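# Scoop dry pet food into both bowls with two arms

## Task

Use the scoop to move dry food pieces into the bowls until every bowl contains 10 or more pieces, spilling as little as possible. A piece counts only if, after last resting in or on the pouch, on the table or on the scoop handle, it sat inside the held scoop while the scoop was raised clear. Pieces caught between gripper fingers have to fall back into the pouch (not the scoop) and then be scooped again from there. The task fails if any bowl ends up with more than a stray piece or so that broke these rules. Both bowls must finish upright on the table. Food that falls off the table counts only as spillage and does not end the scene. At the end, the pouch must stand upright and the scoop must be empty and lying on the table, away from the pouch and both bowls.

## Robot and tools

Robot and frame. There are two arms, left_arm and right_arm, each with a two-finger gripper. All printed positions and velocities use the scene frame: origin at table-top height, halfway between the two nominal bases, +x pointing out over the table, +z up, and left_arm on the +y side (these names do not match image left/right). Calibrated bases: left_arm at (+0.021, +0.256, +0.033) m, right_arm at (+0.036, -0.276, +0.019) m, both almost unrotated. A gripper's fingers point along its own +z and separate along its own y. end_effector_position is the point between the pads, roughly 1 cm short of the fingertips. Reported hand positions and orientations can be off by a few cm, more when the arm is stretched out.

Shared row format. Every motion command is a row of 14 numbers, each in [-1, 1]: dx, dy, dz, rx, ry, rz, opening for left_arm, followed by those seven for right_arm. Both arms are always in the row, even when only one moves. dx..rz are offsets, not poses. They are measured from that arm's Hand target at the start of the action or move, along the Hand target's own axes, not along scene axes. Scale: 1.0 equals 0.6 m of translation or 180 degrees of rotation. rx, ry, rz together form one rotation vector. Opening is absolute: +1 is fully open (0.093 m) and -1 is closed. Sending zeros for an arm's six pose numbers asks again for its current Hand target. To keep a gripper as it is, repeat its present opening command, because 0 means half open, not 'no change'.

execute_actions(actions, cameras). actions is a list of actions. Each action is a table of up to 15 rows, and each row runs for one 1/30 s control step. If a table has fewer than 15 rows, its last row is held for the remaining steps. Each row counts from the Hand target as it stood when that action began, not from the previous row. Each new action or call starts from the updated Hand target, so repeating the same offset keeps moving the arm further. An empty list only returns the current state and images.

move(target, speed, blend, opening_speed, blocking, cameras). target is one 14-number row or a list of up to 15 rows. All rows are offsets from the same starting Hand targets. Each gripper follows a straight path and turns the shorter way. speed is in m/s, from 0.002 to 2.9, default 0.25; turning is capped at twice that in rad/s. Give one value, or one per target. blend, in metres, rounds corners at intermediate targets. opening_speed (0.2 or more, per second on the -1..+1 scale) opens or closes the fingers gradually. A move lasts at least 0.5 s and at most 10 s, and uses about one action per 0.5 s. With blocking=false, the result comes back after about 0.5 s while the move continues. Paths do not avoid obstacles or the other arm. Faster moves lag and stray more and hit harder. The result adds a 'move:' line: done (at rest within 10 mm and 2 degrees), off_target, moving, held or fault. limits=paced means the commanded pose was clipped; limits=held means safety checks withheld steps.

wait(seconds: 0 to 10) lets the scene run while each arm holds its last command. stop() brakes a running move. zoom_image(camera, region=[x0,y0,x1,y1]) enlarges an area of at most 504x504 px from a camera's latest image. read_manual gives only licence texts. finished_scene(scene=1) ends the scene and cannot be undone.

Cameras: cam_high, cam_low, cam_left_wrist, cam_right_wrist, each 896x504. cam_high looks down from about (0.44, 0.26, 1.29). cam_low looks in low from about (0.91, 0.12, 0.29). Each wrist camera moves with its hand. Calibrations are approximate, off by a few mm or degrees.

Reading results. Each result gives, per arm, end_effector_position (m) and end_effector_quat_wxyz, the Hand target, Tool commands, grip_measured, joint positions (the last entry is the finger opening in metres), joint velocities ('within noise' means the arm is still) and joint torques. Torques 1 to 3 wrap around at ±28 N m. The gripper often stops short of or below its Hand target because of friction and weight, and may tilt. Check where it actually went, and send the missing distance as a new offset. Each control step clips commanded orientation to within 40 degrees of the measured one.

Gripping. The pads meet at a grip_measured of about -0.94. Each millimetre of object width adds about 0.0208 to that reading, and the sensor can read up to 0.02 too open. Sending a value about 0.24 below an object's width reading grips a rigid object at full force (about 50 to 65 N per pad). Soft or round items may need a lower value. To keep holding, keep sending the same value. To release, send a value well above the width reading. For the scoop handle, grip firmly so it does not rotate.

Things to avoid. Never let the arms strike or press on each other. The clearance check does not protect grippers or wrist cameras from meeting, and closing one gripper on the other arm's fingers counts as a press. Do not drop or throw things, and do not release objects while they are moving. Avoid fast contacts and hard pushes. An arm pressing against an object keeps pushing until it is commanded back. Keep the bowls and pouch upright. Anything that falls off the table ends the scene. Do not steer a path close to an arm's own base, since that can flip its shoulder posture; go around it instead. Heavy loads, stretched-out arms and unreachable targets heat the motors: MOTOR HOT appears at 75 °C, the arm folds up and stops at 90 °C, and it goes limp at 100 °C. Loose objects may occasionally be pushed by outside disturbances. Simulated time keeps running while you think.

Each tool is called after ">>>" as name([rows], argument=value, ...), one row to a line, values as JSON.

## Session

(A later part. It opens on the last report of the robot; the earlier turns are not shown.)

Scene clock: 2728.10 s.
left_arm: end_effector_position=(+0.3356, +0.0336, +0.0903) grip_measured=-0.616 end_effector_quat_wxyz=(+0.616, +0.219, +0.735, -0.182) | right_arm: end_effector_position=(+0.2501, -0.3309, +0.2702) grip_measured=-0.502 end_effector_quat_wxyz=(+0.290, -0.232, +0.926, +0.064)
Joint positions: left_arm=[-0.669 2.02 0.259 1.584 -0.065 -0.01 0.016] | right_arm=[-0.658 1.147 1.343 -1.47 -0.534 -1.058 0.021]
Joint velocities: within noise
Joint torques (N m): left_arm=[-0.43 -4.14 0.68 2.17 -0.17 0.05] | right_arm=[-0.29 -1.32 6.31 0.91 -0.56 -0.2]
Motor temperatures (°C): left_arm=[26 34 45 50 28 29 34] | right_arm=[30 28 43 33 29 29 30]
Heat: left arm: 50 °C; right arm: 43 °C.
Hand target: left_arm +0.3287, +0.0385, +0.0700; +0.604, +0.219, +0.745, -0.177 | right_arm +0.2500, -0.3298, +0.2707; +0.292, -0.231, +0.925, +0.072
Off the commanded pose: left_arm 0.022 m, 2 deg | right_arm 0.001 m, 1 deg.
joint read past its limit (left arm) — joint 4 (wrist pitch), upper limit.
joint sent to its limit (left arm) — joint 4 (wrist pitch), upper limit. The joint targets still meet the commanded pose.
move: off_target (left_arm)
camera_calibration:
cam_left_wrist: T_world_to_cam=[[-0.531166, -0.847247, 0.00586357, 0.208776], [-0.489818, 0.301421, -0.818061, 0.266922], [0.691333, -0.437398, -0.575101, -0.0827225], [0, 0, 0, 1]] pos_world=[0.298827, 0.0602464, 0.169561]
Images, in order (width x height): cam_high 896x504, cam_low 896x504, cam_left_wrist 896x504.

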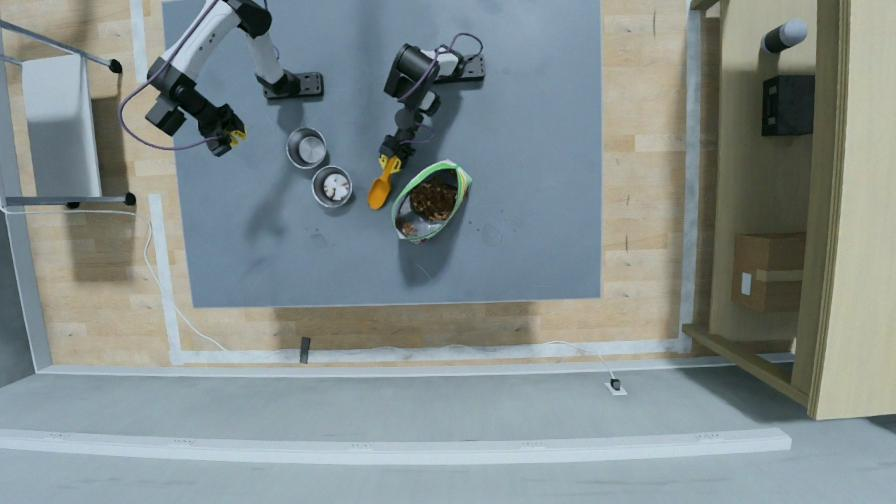

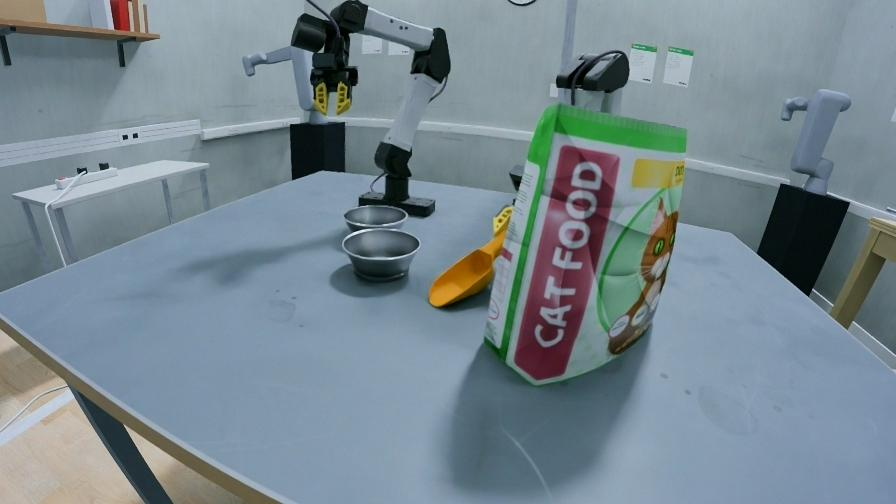

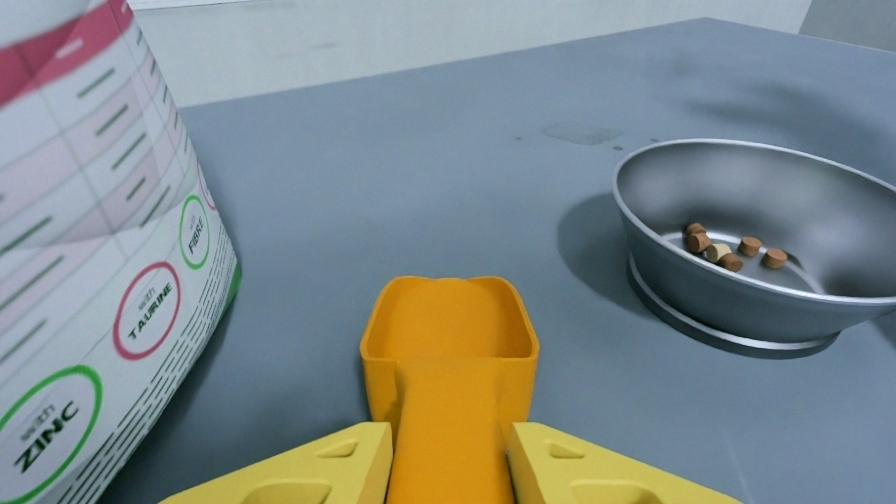

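>>> execute_actions(actions=[])

Scene clock: 2764.87 s.
left_arm: end_effector_position=(+0.3356, +0.0336, +0.0903) grip_measured=-0.616 end_effector_quat_wxyz=(+0.616, +0.219, +0.735, -0.182) | right_arm: end_effector_position=(+0.2501, -0.3309, +0.2702) grip_measured=-0.502 end_effector_quat_wxyz=(+0.290, -0.232, +0.926, +0.064)
Joint positions: left_arm=[-0.669 2.02 0.259 1.584 -0.065 -0.01 0.016] | right_arm=[-0.658 1.147 1.343 -1.47 -0.534 -1.058 0.021]
Joint velocities: within noise
Joint torques (N m): left_arm=[-0.43 -4.11 0.66 2.17 -0.17 0.04] | right_arm=[-0.34 -1.35 6.34 0.92 -0.55 -0.2]
Motor temperatures (°C): left_arm=[26 33 41 53 28 29 34] | right_arm=[30 28 43 33 29 29 30]
Heat: left arm: 53 °C; right arm: 43 °C.
Hand target: left_arm +0.3287, +0.0385, +0.0700; +0.604, +0.219, +0.746, -0.177 | right_arm +0.2500, -0.3298, +0.2707; +0.292, -0.231, +0.925, +0.072
Tool commands: left_gripper/opening=-0.8 right_gripper/opening=-0.5
Off the commanded pose: left_arm 0.022 m, 2 deg | right_arm 0.001 m, 1 deg.
joint read past its limit (left arm) — joint 4 (wrist pitch), upper limit.
camera_calibration:
cam_left_wrist: T_world_to_cam=[[-0.531103, -0.847282, 0.00659198, 0.208635], [-0.490165, 0.300886, -0.81805, 0.267055], [0.691135, -0.4377, -0.57511, -0.0826444], [0, 0, 0, 1]] pos_world=[0.298826, 0.0602464, 0.169559]
cam_right_wrist: T_world_to_cam=[[0.403924, -0.914534, 0.0217703, -0.408866], [-0.902382, -0.402238, -0.15463, 0.172673], [0.150172, 0.0428138, -0.987732, 0.321199], [0, 0, 0, 1]] pos_world=[0.272733, -0.318218, 0.352861]

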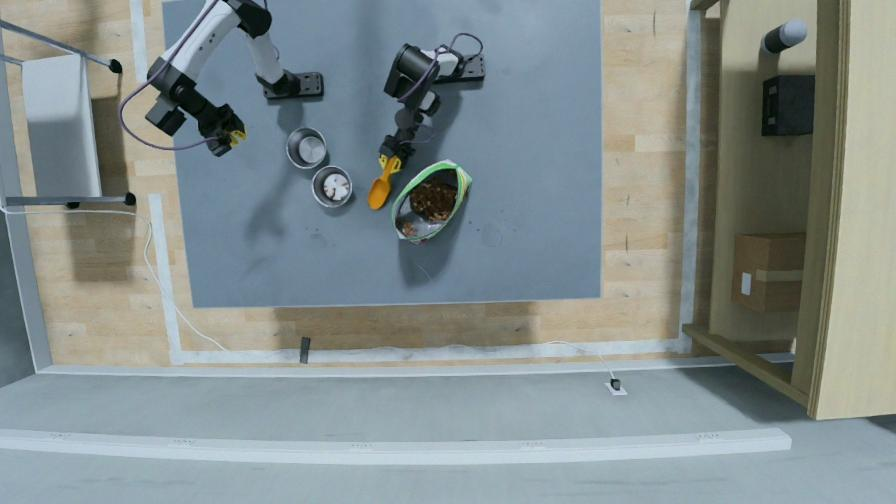

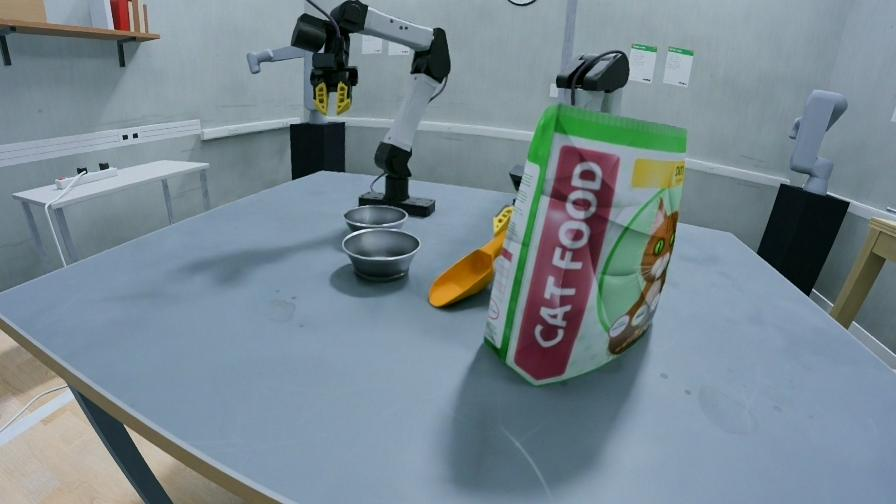

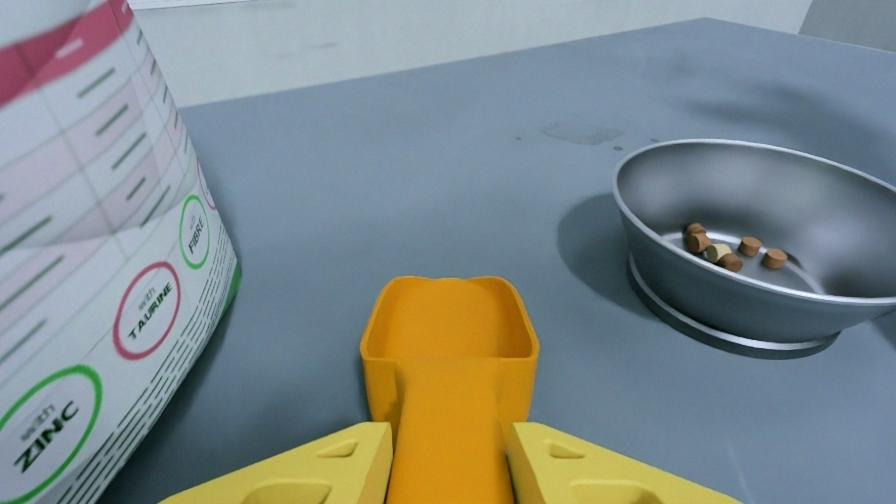

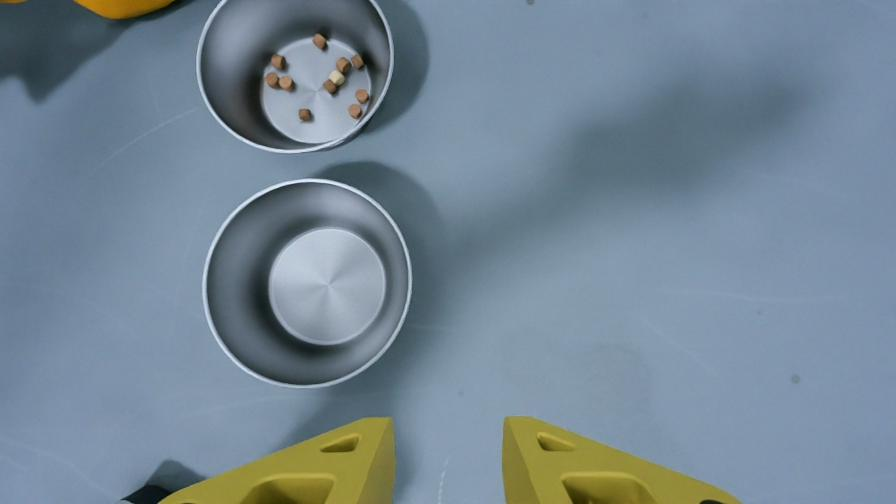

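>>> move([
  [-0.2446,0,-0.0522,0,0,0,-0.97,0,0,0,0,0,0,-0.5],
  [-0.5751,0.0048,-0.1801,-0.032,0.0444,-0.0092,-0.97,0,0,0,0,0,0,-0.5],
  [-0.5452,0.2738,-0.3214,-0.032,0.0444,-0.0092,-0.97,0,0,0,0,0,0,-0.5],
], speed=0.3, blend=[0.04,0.04,0])

Scene clock: 2775.13 s.
left_arm: end_effector_position=(+0.3162, +0.2433, +0.4198) grip_measured=-0.616 end_effector_quat_wxyz=(+0.549, +0.180, +0.805, -0.134) | right_arm: end_effector_position=(+0.2501, -0.3309, +0.2702) grip_measured=-0.502 end_effector_quat_wxyz=(+0.290, -0.232, +0.926, +0.064)
Joint positions: left_arm=[0.326 1.058 1.405 -0.859 0.743 0.344 0.016] | right_arm=[-0.658 1.147 1.343 -1.47 -0.534 -1.058 0.021]
Joint velocities: within noise
Joint torques (N m): left_arm=[0.38 -1.98 8.29 1.94 0.36 0.2] | right_arm=[-0.31 -1.32 6.32 0.92 -0.55 -0.19]
Motor temperatures (°C): left_arm=[26 33 41 53 28 29 34] | right_arm=[30 28 43 33 29 29 30]
Heat: left arm: 53 °C; right arm: 43 °C.
Hand target: left_arm +0.3157, +0.2421, +0.4299; +0.558, +0.189, +0.797, -0.133 | right_arm +0.2500, -0.3298, +0.2707; +0.292, -0.231, +0.925, +0.072
Off the commanded pose: left_arm 0.010 m, 2 deg | right_arm 0.001 m, 1 deg.
move: done
camera_calibration:
cam_left_wrist: T_world_to_cam=[[-0.420099, -0.907196, 0.0226273, 0.346664], [-0.661305, 0.288968, -0.692223, 0.468226], [0.621444, -0.305766, -0.721329, 0.263309], [0, 0, 0, 1]] pos_world=[0.291642, 0.259701, 0.506206]
cam_right_wrist: T_world_to_cam=[[0.403924, -0.914534, 0.0217703, -0.408866], [-0.902382, -0.402238, -0.15463, 0.172673], [0.150172, 0.0428138, -0.987732, 0.321199], [0, 0, 0, 1]] pos_world=[0.272733, -0.318218, 0.352861]

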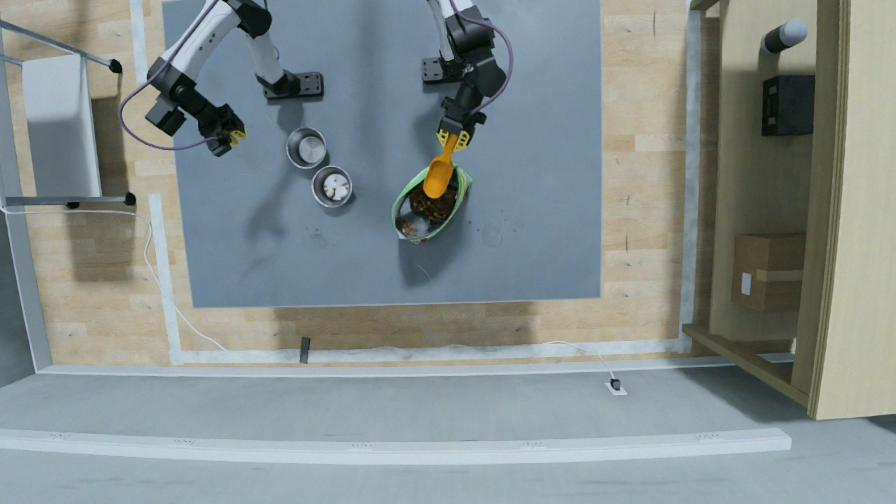

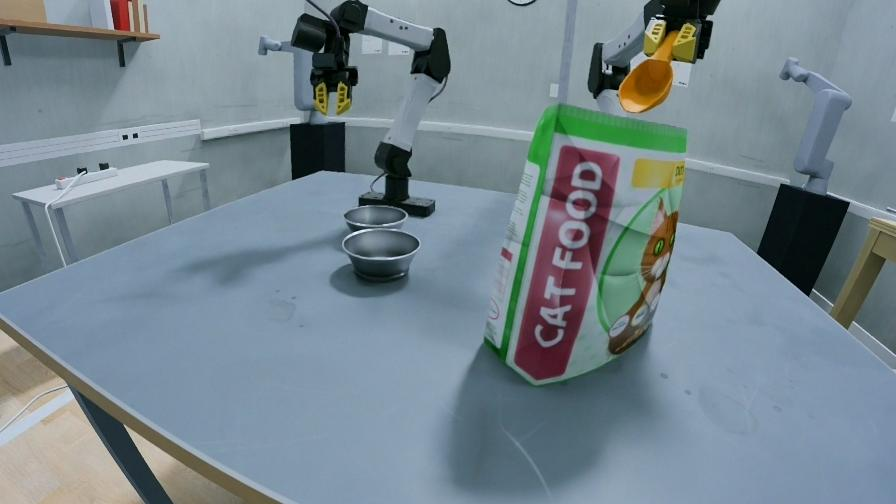

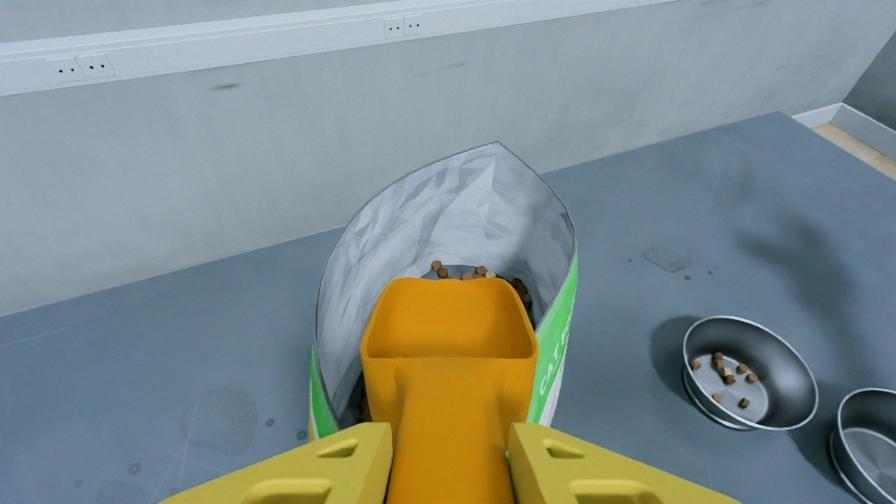

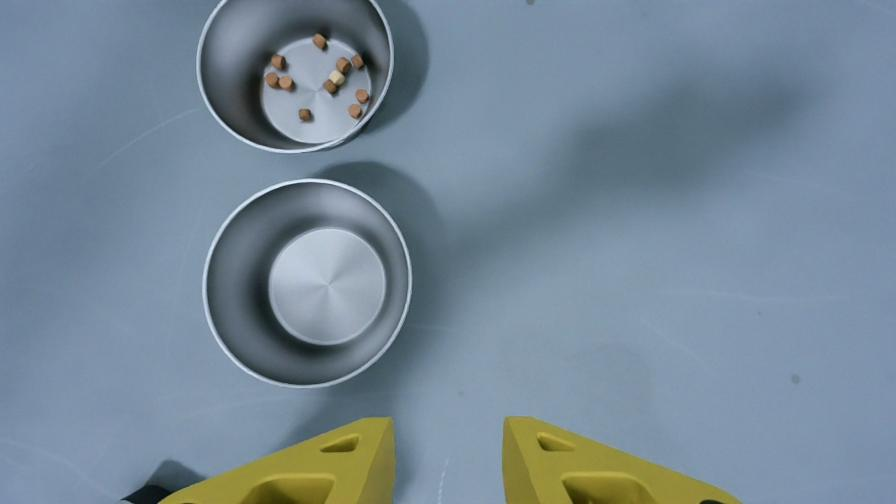

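>>> move([
  [0.0953,0.0232,0.079,0.0294,0.0944,0.016,-0.97,0,0,0,0,0,0,-0.5],
  [0.1623,0.0197,0.139,0.0275,0.172,0.0195,-0.97,0,0,0,0,0,0,-0.5],
  [0.2117,0.0183,0.1738,0.0262,0.2163,0.0216,-0.97,0,0,0,0,0,0,-0.5],
], speed=[0.15,0.12,0.08], blend=[0.01,0.01,0])

Scene clock: 2782.30 s.
left_arm: end_effector_position=(+0.3829, +0.2235, +0.2978) grip_measured=-0.616 end_effector_quat_wxyz=(+0.314, +0.283, +0.904, -0.071) | right_arm: end_effector_position=(+0.2501, -0.3309, +0.2702) grip_measured=-0.502 end_effector_quat_wxyz=(+0.290, -0.232, +0.926, +0.064)
Joint positions: left_arm=[0.044 1.482 1.58 -1.102 0.349 0.573 0.016] | right_arm=[-0.658 1.147 1.343 -1.47 -0.534 -1.058 0.021]
Joint velocities: within noise
Joint torques (N m): left_arm=[-0.28 -4.44 5.82 0.64 -0.22 0.03] | right_arm=[-0.35 -1.33 6.31 0.92 -0.55 -0.21]
Motor temperatures (°C): left_arm=[26 33 42 51 28 29 34] | right_arm=[30 28 43 33 29 29 30]
Heat: left arm: 51 °C; right arm: 43 °C.
Hand target: left_arm +0.3694, +0.2273, +0.2749; +0.257, +0.271, +0.925, -0.075 | right_arm +0.2500, -0.3298, +0.2707; +0.292, -0.231, +0.925, +0.072
Off the commanded pose: left_arm 0.027 m, 7 deg | right_arm 0.001 m, 1 deg.
move: off_target (left_arm)
camera_calibration:
cam_left_wrist: T_world_to_cam=[[-0.540357, -0.83965, -0.054803, 0.413361], [-0.814435, 0.538273, -0.216698, 0.294825], [0.21145, -0.0724609, -0.974699, 0.308115], [0, 0, 0, 1]] pos_world=[0.398327, 0.210708, 0.386861]
cam_right_wrist: T_world_to_cam=[[0.403924, -0.914534, 0.0217703, -0.408866], [-0.902382, -0.402238, -0.15463, 0.172673], [0.150172, 0.0428138, -0.987732, 0.321199], [0, 0, 0, 1]] pos_world=[0.272733, -0.318218, 0.352861]

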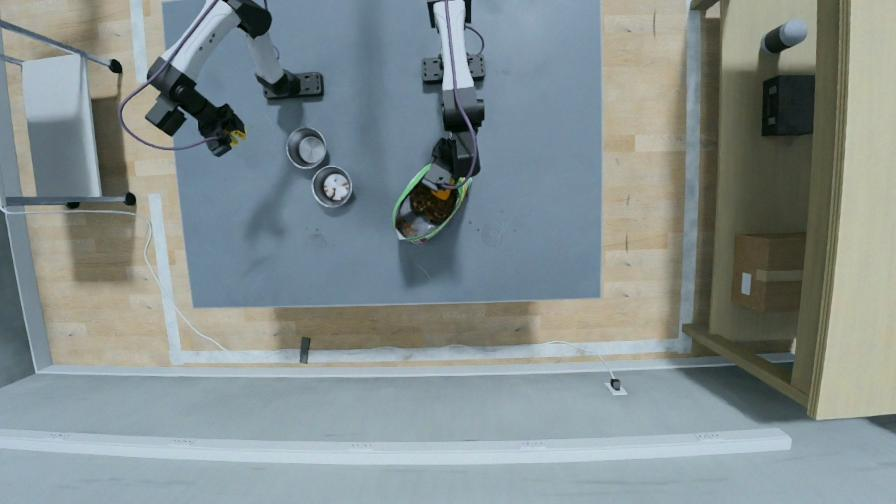

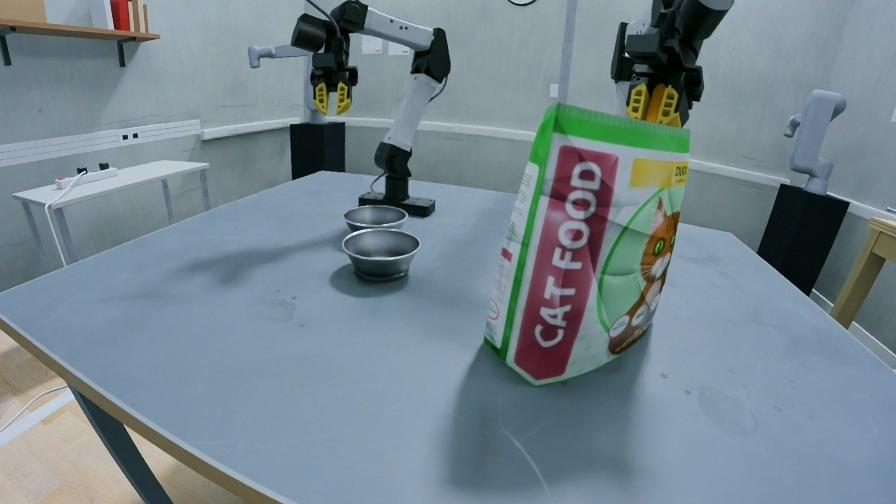

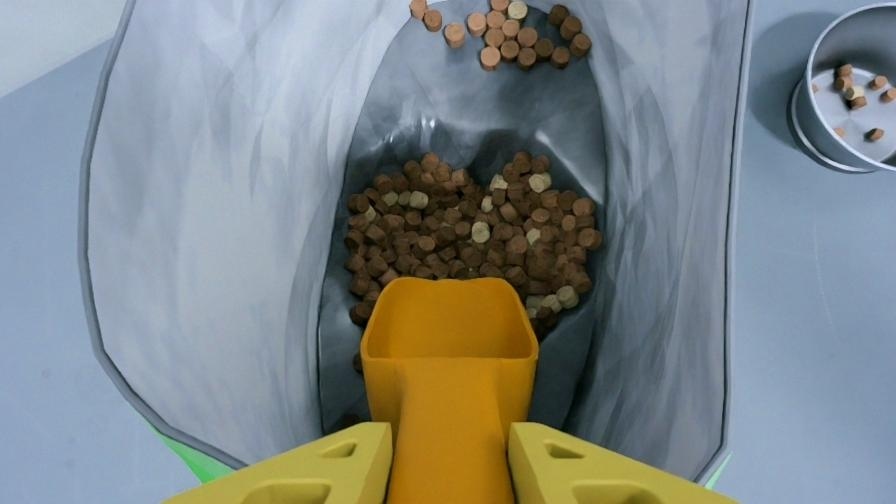

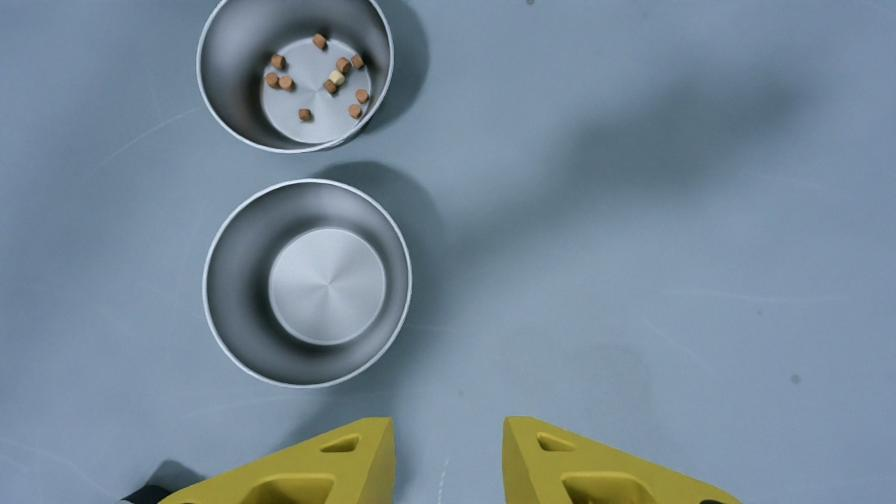

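>>> move([
  [0.0315,0,0.02,0,0,0,-0.97,0,0,0,0,0,0,-0.5],
  [-0.0388,0,0.0486,0,-0.05,0,-0.97,0,0,0,0,0,0,-0.5],
  [-0.0754,0,0.0686,0,-0.0833,0,-0.97,0,0,0,0,0,0,-0.5],
], speed=0.08, blend=[0.005,0.01,0])

Scene clock: 2801.07 s.
left_arm: end_effector_position=(+0.4183, +0.2000, +0.2699) grip_measured=-0.616 end_effector_quat_wxyz=(+0.379, +0.259, +0.883, -0.099) | right_arm: end_effector_position=(+0.2501, -0.3309, +0.2702) grip_measured=-0.502 end_effector_quat_wxyz=(+0.290, -0.232, +0.926, +0.064)
Joint positions: left_arm=[-0.004 1.474 1.363 -0.737 0.395 0.443 0.016] | right_arm=[-0.658 1.147 1.343 -1.47 -0.534 -1.058 0.021]
Joint velocities: within noise
Joint torques (N m): left_arm=[-0.59 -5.97 5.56 1.84 0.32 0] | right_arm=[-0.32 -1.31 6.34 0.92 -0.55 -0.2]
Motor temperatures (°C): left_arm=[26 33 43 47 28 29 34] | right_arm=[30 28 43 33 29 29 30]
Heat: left arm: 47 °C; right arm: 43 °C.
Hand target: left_arm +0.4199, +0.1949, +0.2631; +0.376, +0.259, +0.883, -0.110 | right_arm +0.2500, -0.3298, +0.2707; +0.292, -0.231, +0.925, +0.072
Off the commanded pose: left_arm 0.009 m, 1 deg | right_arm 0.001 m, 1 deg.
move: done
camera_calibration:
cam_left_wrist: T_world_to_cam=[[-0.516752, -0.855758, -0.0254057, 0.396662], [-0.793583, 0.489919, -0.360841, 0.370102], [0.321239, -0.166303, -0.932281, 0.233197], [0, 0, 0, 1]] pos_world=[0.42377, 0.196908, 0.36103]
cam_right_wrist: T_world_to_cam=[[0.403924, -0.914534, 0.0217703, -0.408866], [-0.902382, -0.402238, -0.15463, 0.172673], [0.150172, 0.0428138, -0.987732, 0.321199], [0, 0, 0, 1]] pos_world=[0.272733, -0.318218, 0.352861]

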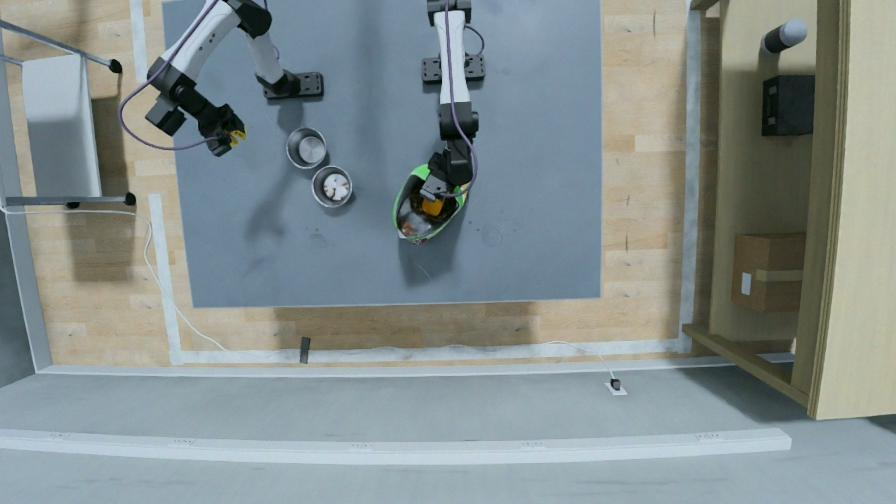

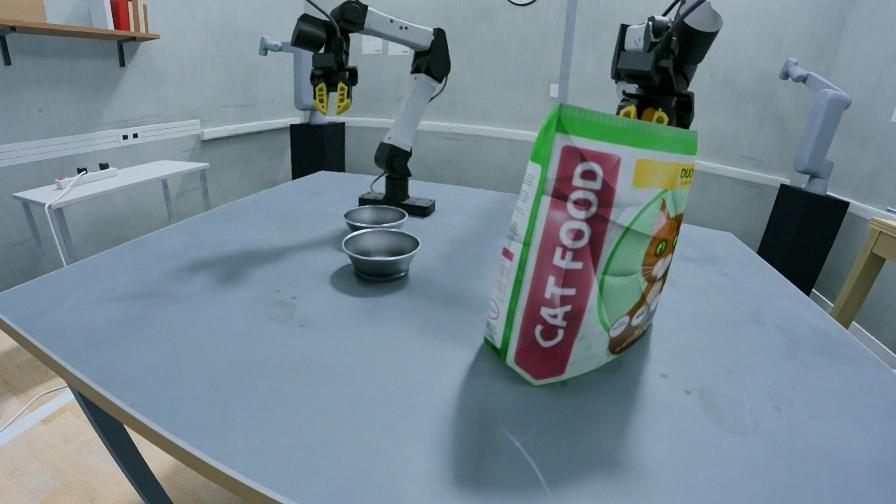

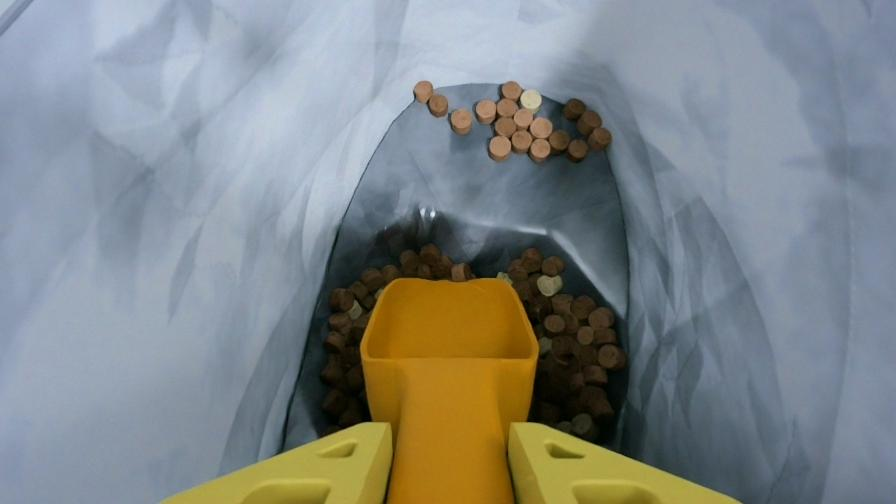

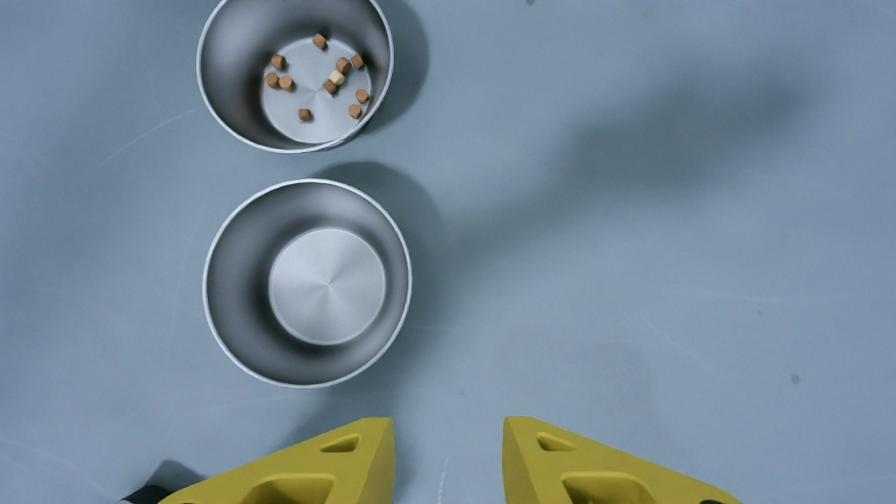

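>>> move([
  [-0.0195,0,-0.0999,0,0.05,0,-0.97,0,0,0,0,0,0,-0.5],
  [0.0389,0,-0.1362,0,0.0833,0,-0.97,0,0,0,0,0,0,-0.5],
], speed=0.12, blend=[0.01,0], cameras=["cam_left_wrist","cam_high"])

Scene clock: 2815.50 s.
left_arm: end_effector_position=(+0.3759, +0.2254, +0.3055) grip_measured=-0.616 end_effector_quat_wxyz=(+0.289, +0.278, +0.912, -0.087) | right_arm: end_effector_position=(+0.2501, -0.3309, +0.2702) grip_measured=-0.502 end_effector_quat_wxyz=(+0.290, -0.232, +0.926, +0.064)
Joint positions: left_arm=[0.058 1.522 1.679 -1.223 0.366 0.58 0.016] | right_arm=[-0.658 1.147 1.343 -1.47 -0.534 -1.058 0.021]
Joint velocities: within noise
Joint torques (N m): left_arm=[1.21 -8.25 6.97 0.5 -0.23 0.26] | right_arm=[-0.31 -1.31 6.34 0.92 -0.56 -0.2]
Motor temperatures (°C): left_arm=[26 33 43 48 28 29 34] | right_arm=[30 28 43 33 29 29 30]
Heat: left arm: 48 °C; right arm: 43 °C.
Hand target: left_arm +0.3567, +0.2355, +0.3029; +0.257, +0.271, +0.925, -0.075 | right_arm +0.2500, -0.3298, +0.2707; +0.292, -0.231, +0.925, +0.072
Off the commanded pose: left_arm 0.022 m, 4 deg | right_arm 0.001 m, 1 deg.
move: off_target (left_arm)
camera_calibration:
cam_left_wrist: T_world_to_cam=[[-0.542108, -0.840256, -0.00939324, 0.398582], [-0.826307, 0.535074, -0.175819, 0.282492], [0.152759, -0.0875514, -0.984378, 0.345707], [0, 0, 0, 1]] pos_world=[0.396689, 0.214024, 0.393717]
Images, in order (width x height): cam_high 896x504, cam_left_wrist 896x504.

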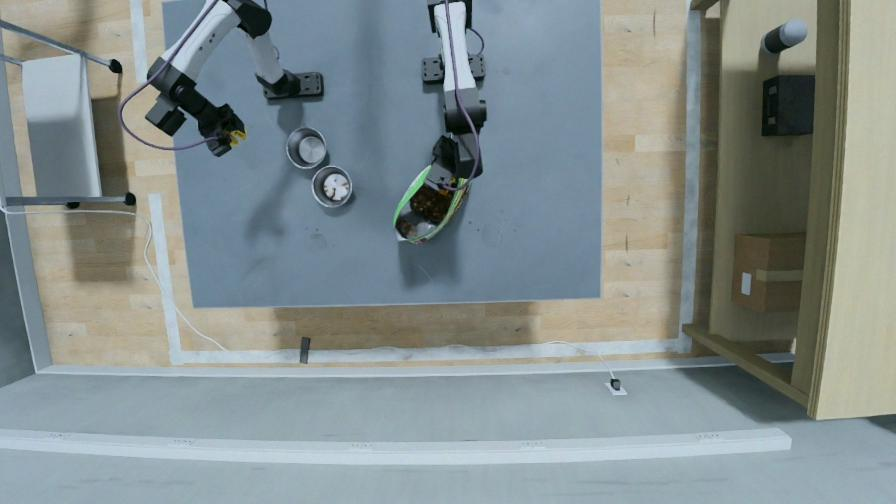

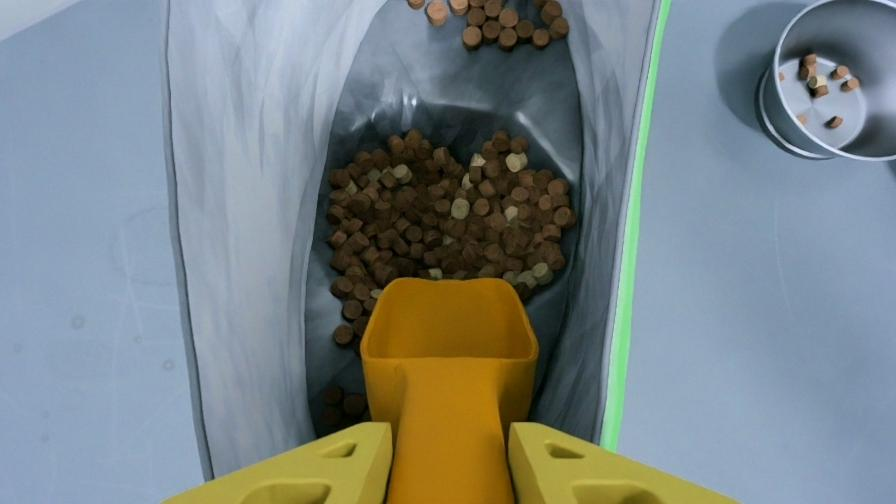

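>>> move(target=[0.0172,0,0.0674,0,0,0,-0.97,0,0,0,0,0,0,-0.5], speed=0.08, cameras=["cam_left_wrist","cam_high"])

Scene clock: 2827.27 s.
left_arm: end_effector_position=(+0.3843, +0.2240, +0.2888) grip_measured=-0.616 end_effector_quat_wxyz=(+0.315, +0.283, +0.903, -0.073) | right_arm: end_effector_position=(+0.2501, -0.3309, +0.2702) grip_measured=-0.502 end_effector_quat_wxyz=(+0.290, -0.232, +0.926, +0.064)
Joint positions: left_arm=[0.048 1.476 1.537 -1.065 0.356 0.577 0.016] | right_arm=[-0.658 1.147 1.343 -1.47 -0.534 -1.058 0.021]
Joint velocities: within noise
Joint torques (N m): left_arm=[-0.1 -5.68 3.99 0.69 -0.27 0.07] | right_arm=[-0.29 -1.35 6.32 0.92 -0.56 -0.19]
Motor temperatures (°C): left_arm=[26 35 43 46 28 29 34] | right_arm=[30 28 43 33 29 29 30]
Heat: left arm: 46 °C; right arm: 43 °C.
Hand target: left_arm +0.3668, +0.2290, +0.2630; +0.257, +0.271, +0.925, -0.075 | right_arm +0.2500, -0.3298, +0.2707; +0.292, -0.231, +0.925, +0.072
Off the commanded pose: left_arm 0.032 m, 7 deg | right_arm 0.001 m, 1 deg.
move: off_target (left_arm)
camera_calibration:
cam_left_wrist: T_world_to_cam=[[-0.542012, -0.838755, -0.0520853, 0.41384], [-0.813203, 0.539112, -0.219224, 0.293859], [0.211955, -0.0764662, -0.974283, 0.299787], [0, 0, 0, 1]] pos_world=[0.399731, 0.211611, 0.378053]
Images, in order (width x height): cam_high 896x504, cam_left_wrist 896x504.

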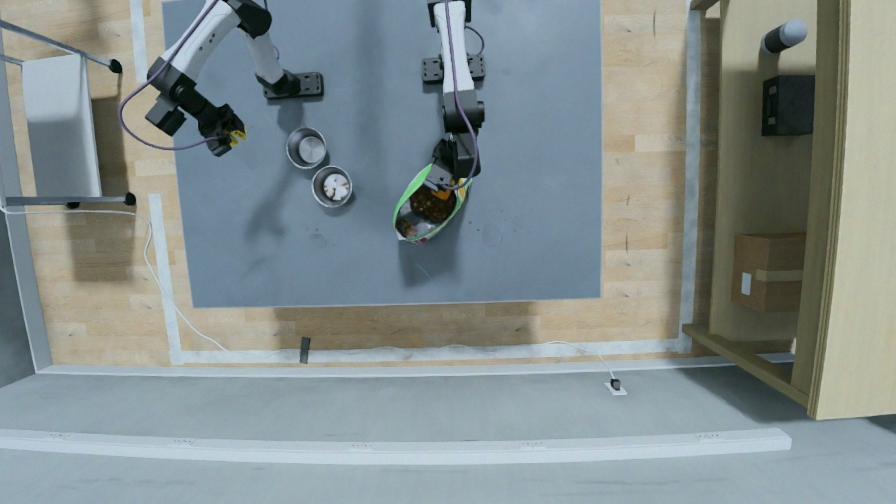

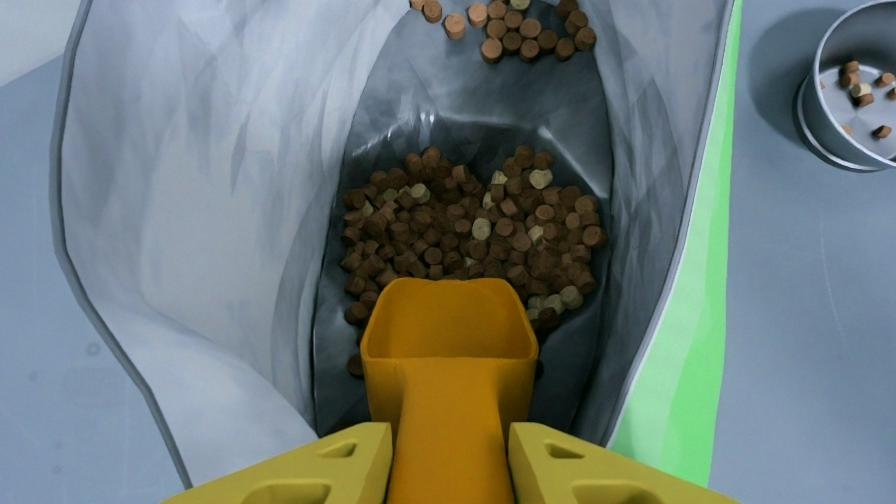

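>>> move([
  [-0.08,0,-0.0297,0,0.022,0,-0.97,0,0,0,0,0,0,-0.5],
  [-0.0585,0,0.006,0,0.022,0,-0.97,0,0,0,0,0,0,-0.5],
], speed=0.08, cameras=["cam_left_wrist","cam_high"])

Scene clock: 2843.90 s.
left_arm: end_effector_position=(+0.4078, +0.2092, +0.2878) grip_measured=-0.616 end_effector_quat_wxyz=(+0.255, +0.280, +0.923, -0.066) | right_arm: end_effector_position=(+0.2501, -0.3309, +0.2702) grip_measured=-0.502 end_effector_quat_wxyz=(+0.290, -0.232, +0.926, +0.064)
Joint positions: left_arm=[-0.033 1.665 1.786 -1.223 0.264 0.518 0.016] | right_arm=[-0.658 1.147 1.343 -1.47 -0.534 -1.058 0.021]
Joint velocities: within noise
Joint torques (N m): left_arm=[-0.14 -9.02 4.27 0.86 -0.07 0.04] | right_arm=[-0.29 -1.32 6.34 0.92 -0.55 -0.2]
Motor temperatures (°C): left_arm=[26 35 42 44 28 29 34] | right_arm=[30 28 43 33 29 29 30]
Heat: left arm: 44 °C; right arm: 43 °C.
Hand target: left_arm +0.3937, +0.2117, +0.2780; +0.225, +0.274, +0.933, -0.066 | right_arm +0.2500, -0.3298, +0.2707; +0.292, -0.231, +0.925, +0.072
Off the commanded pose: left_arm 0.017 m, 4 deg | right_arm 0.001 m, 1 deg.
move: off_target (left_arm)
camera_calibration:
cam_left_wrist: T_world_to_cam=[[-0.536054, -0.843676, -0.0292652, 0.406075], [-0.838556, 0.536157, -0.0967461, 0.296535], [0.0973131, -0.0273206, -0.994879, 0.33508], [0, 0, 0, 1]] pos_world=[0.433732, 0.192761, 0.373937]
Images, in order (width x height): cam_high 896x504, cam_left_wrist 896x504.

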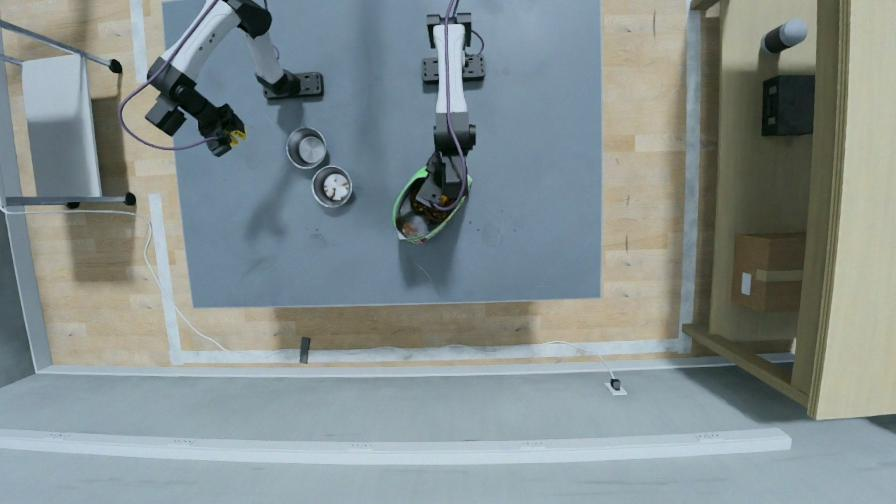

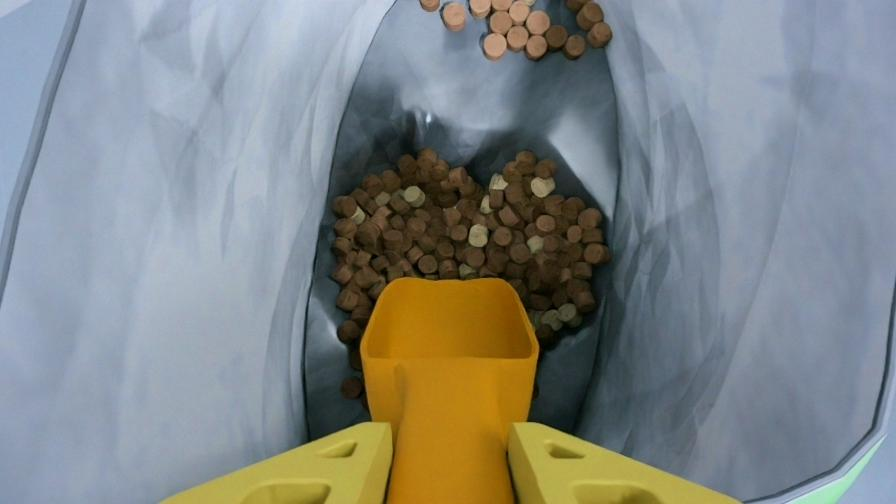

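>>> move(target=[0.0226,0,0.0259,0,0,0,-0.97,0,0,0,0,0,0,-0.5], speed=0.08, cameras=["cam_left_wrist","cam_low"])

Scene clock: 2849.13 s.
left_arm: end_effector_position=(+0.4092, +0.2086, +0.2739) grip_measured=-0.616 end_effector_quat_wxyz=(+0.270, +0.281, +0.919, -0.063) | right_arm: end_effector_position=(+0.2501, -0.3309, +0.2702) grip_measured=-0.502 end_effector_quat_wxyz=(+0.290, -0.232, +0.926, +0.064)
Joint positions: left_arm=[-0.033 1.621 1.665 -1.113 0.268 0.518 0.016] | right_arm=[-0.658 1.147 1.343 -1.47 -0.534 -1.058 0.021]
Joint velocities: within noise
Joint torques (N m): left_arm=[0.49 -8.4 4.29 0.64 -0.1 0.11] | right_arm=[-0.31 -1.32 6.32 0.92 -0.56 -0.2]
Motor temperatures (°C): left_arm=[26 35 42 44 28 29 34] | right_arm=[30 28 43 33 29 29 30]
Heat: left arm: 44 °C; right arm: 43 °C.
Hand target: left_arm +0.3895, +0.2144, +0.2580; +0.225, +0.274, +0.933, -0.066 | right_arm +0.2500, -0.3298, +0.2707; +0.292, -0.231, +0.925, +0.072
Off the commanded pose: left_arm 0.026 m, 6 deg | right_arm 0.001 m, 1 deg.
move: off_target (left_arm)
camera_calibration:
cam_left_wrist: T_world_to_cam=[[-0.536218, -0.842938, -0.0438822, 0.409876], [-0.8341, 0.537133, -0.125563, 0.302509], [0.129412, -0.030727, -0.991115, 0.3076], [0, 0, 0, 1]] pos_world=[0.432298, 0.192465, 0.360837]
Images, in order (width x height): cam_low 896x504, cam_left_wrist 896x504.

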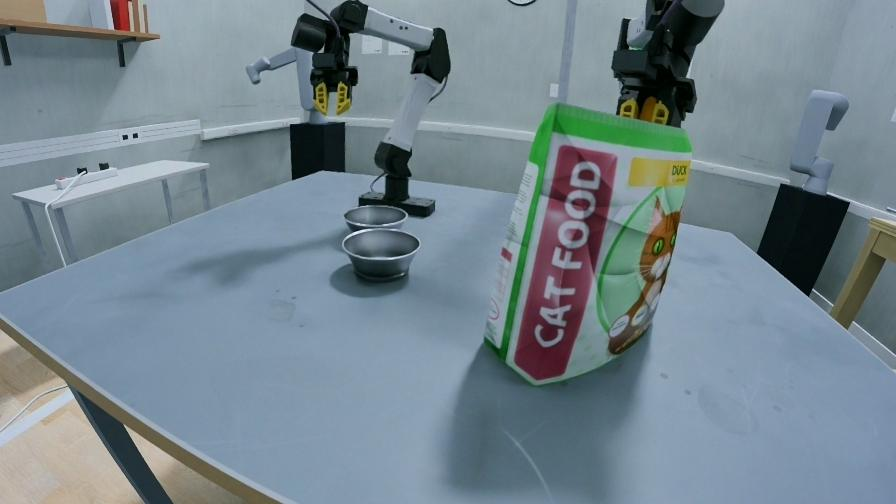

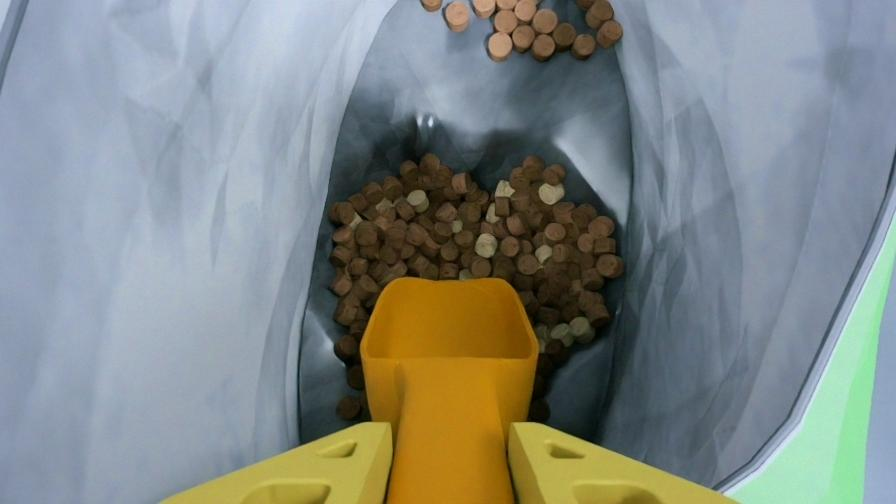

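>>> move([
  [-0.052,0,0.0265,0,-0.028,0,-0.97,0,0,0,0,0,0,-0.5],
  [-0.0891,0,0.0454,0,-0.072,0,-0.97,0,0,0,0,0,0,-0.5],
], speed=0.07, blend=[0.01,0], cameras=["cam_left_wrist","cam_low"])

Scene clock: 2862.50 s.
left_arm: end_effector_position=(+0.4360, +0.1899, +0.2630) grip_measured=-0.616 end_effector_quat_wxyz=(+0.325, +0.262, +0.905, -0.081) | right_arm: end_effector_position=(+0.2501, -0.3309, +0.2702) grip_measured=-0.502 end_effector_quat_wxyz=(+0.290, -0.232, +0.926, +0.064)
Joint positions: left_arm=[-0.065 1.617 1.548 -0.879 0.3 0.428 0.016] | right_arm=[-0.658 1.147 1.343 -1.47 -0.534 -1.058 0.021]
Joint velocities: within noise
Joint torques (N m): left_arm=[-0.58 -7.25 5.35 1.87 0.44 0] | right_arm=[-0.31 -1.33 6.31 0.92 -0.55 -0.19]
Motor temperatures (°C): left_arm=[26 35 42 44 28 29 34] | right_arm=[30 28 43 33 29 29 30]
Heat: left arm: 44 °C; right arm: 43 °C.
Hand target: left_arm +0.4400, +0.1820, +0.2582; +0.329, +0.264, +0.901, -0.096 | right_arm +0.2500, -0.3298, +0.2707; +0.292, -0.231, +0.925, +0.072
Off the commanded pose: left_arm 0.010 m, 2 deg | right_arm 0.001 m, 1 deg.
move: done
camera_calibration:
cam_left_wrist: T_world_to_cam=[[-0.512017, -0.858477, -0.0292615, 0.396464], [-0.829203, 0.502874, -0.244008, 0.369037], [0.22419, -0.100672, -0.969332, 0.258974], [0, 0, 0, 1]] pos_world=[0.450944, 0.180848, 0.352681]
Images, in order (width x height): cam_low 896x504, cam_left_wrist 896x504.

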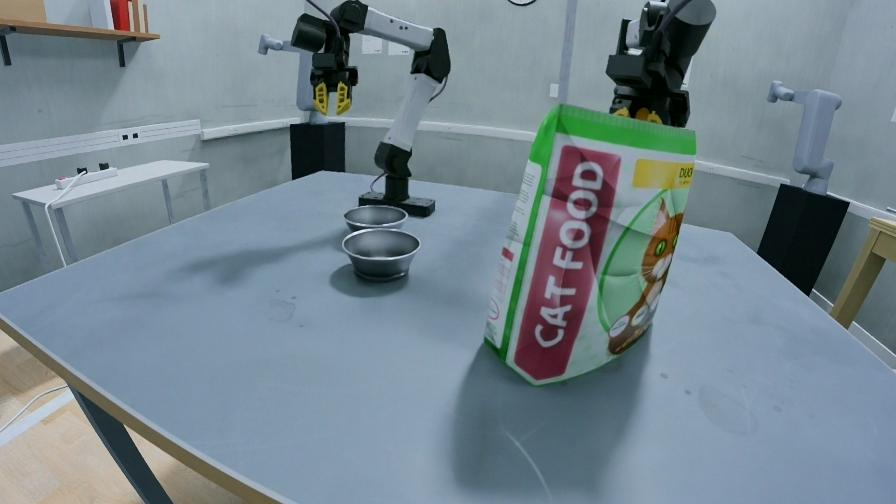

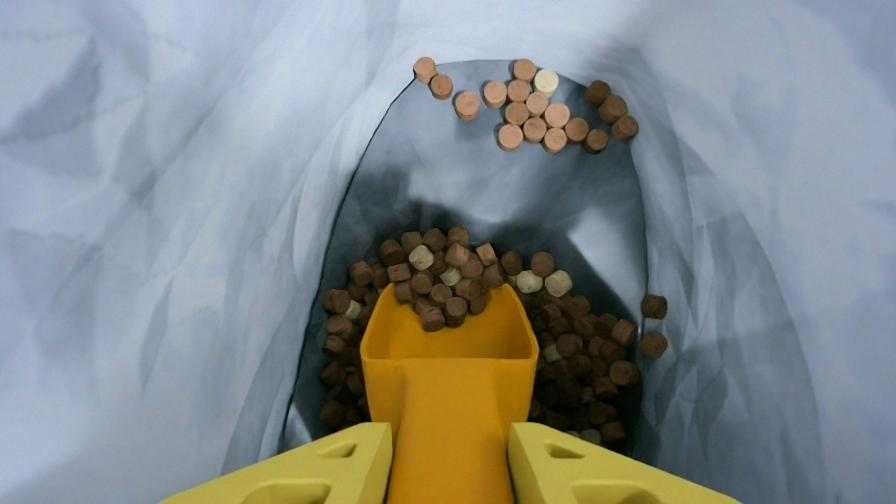

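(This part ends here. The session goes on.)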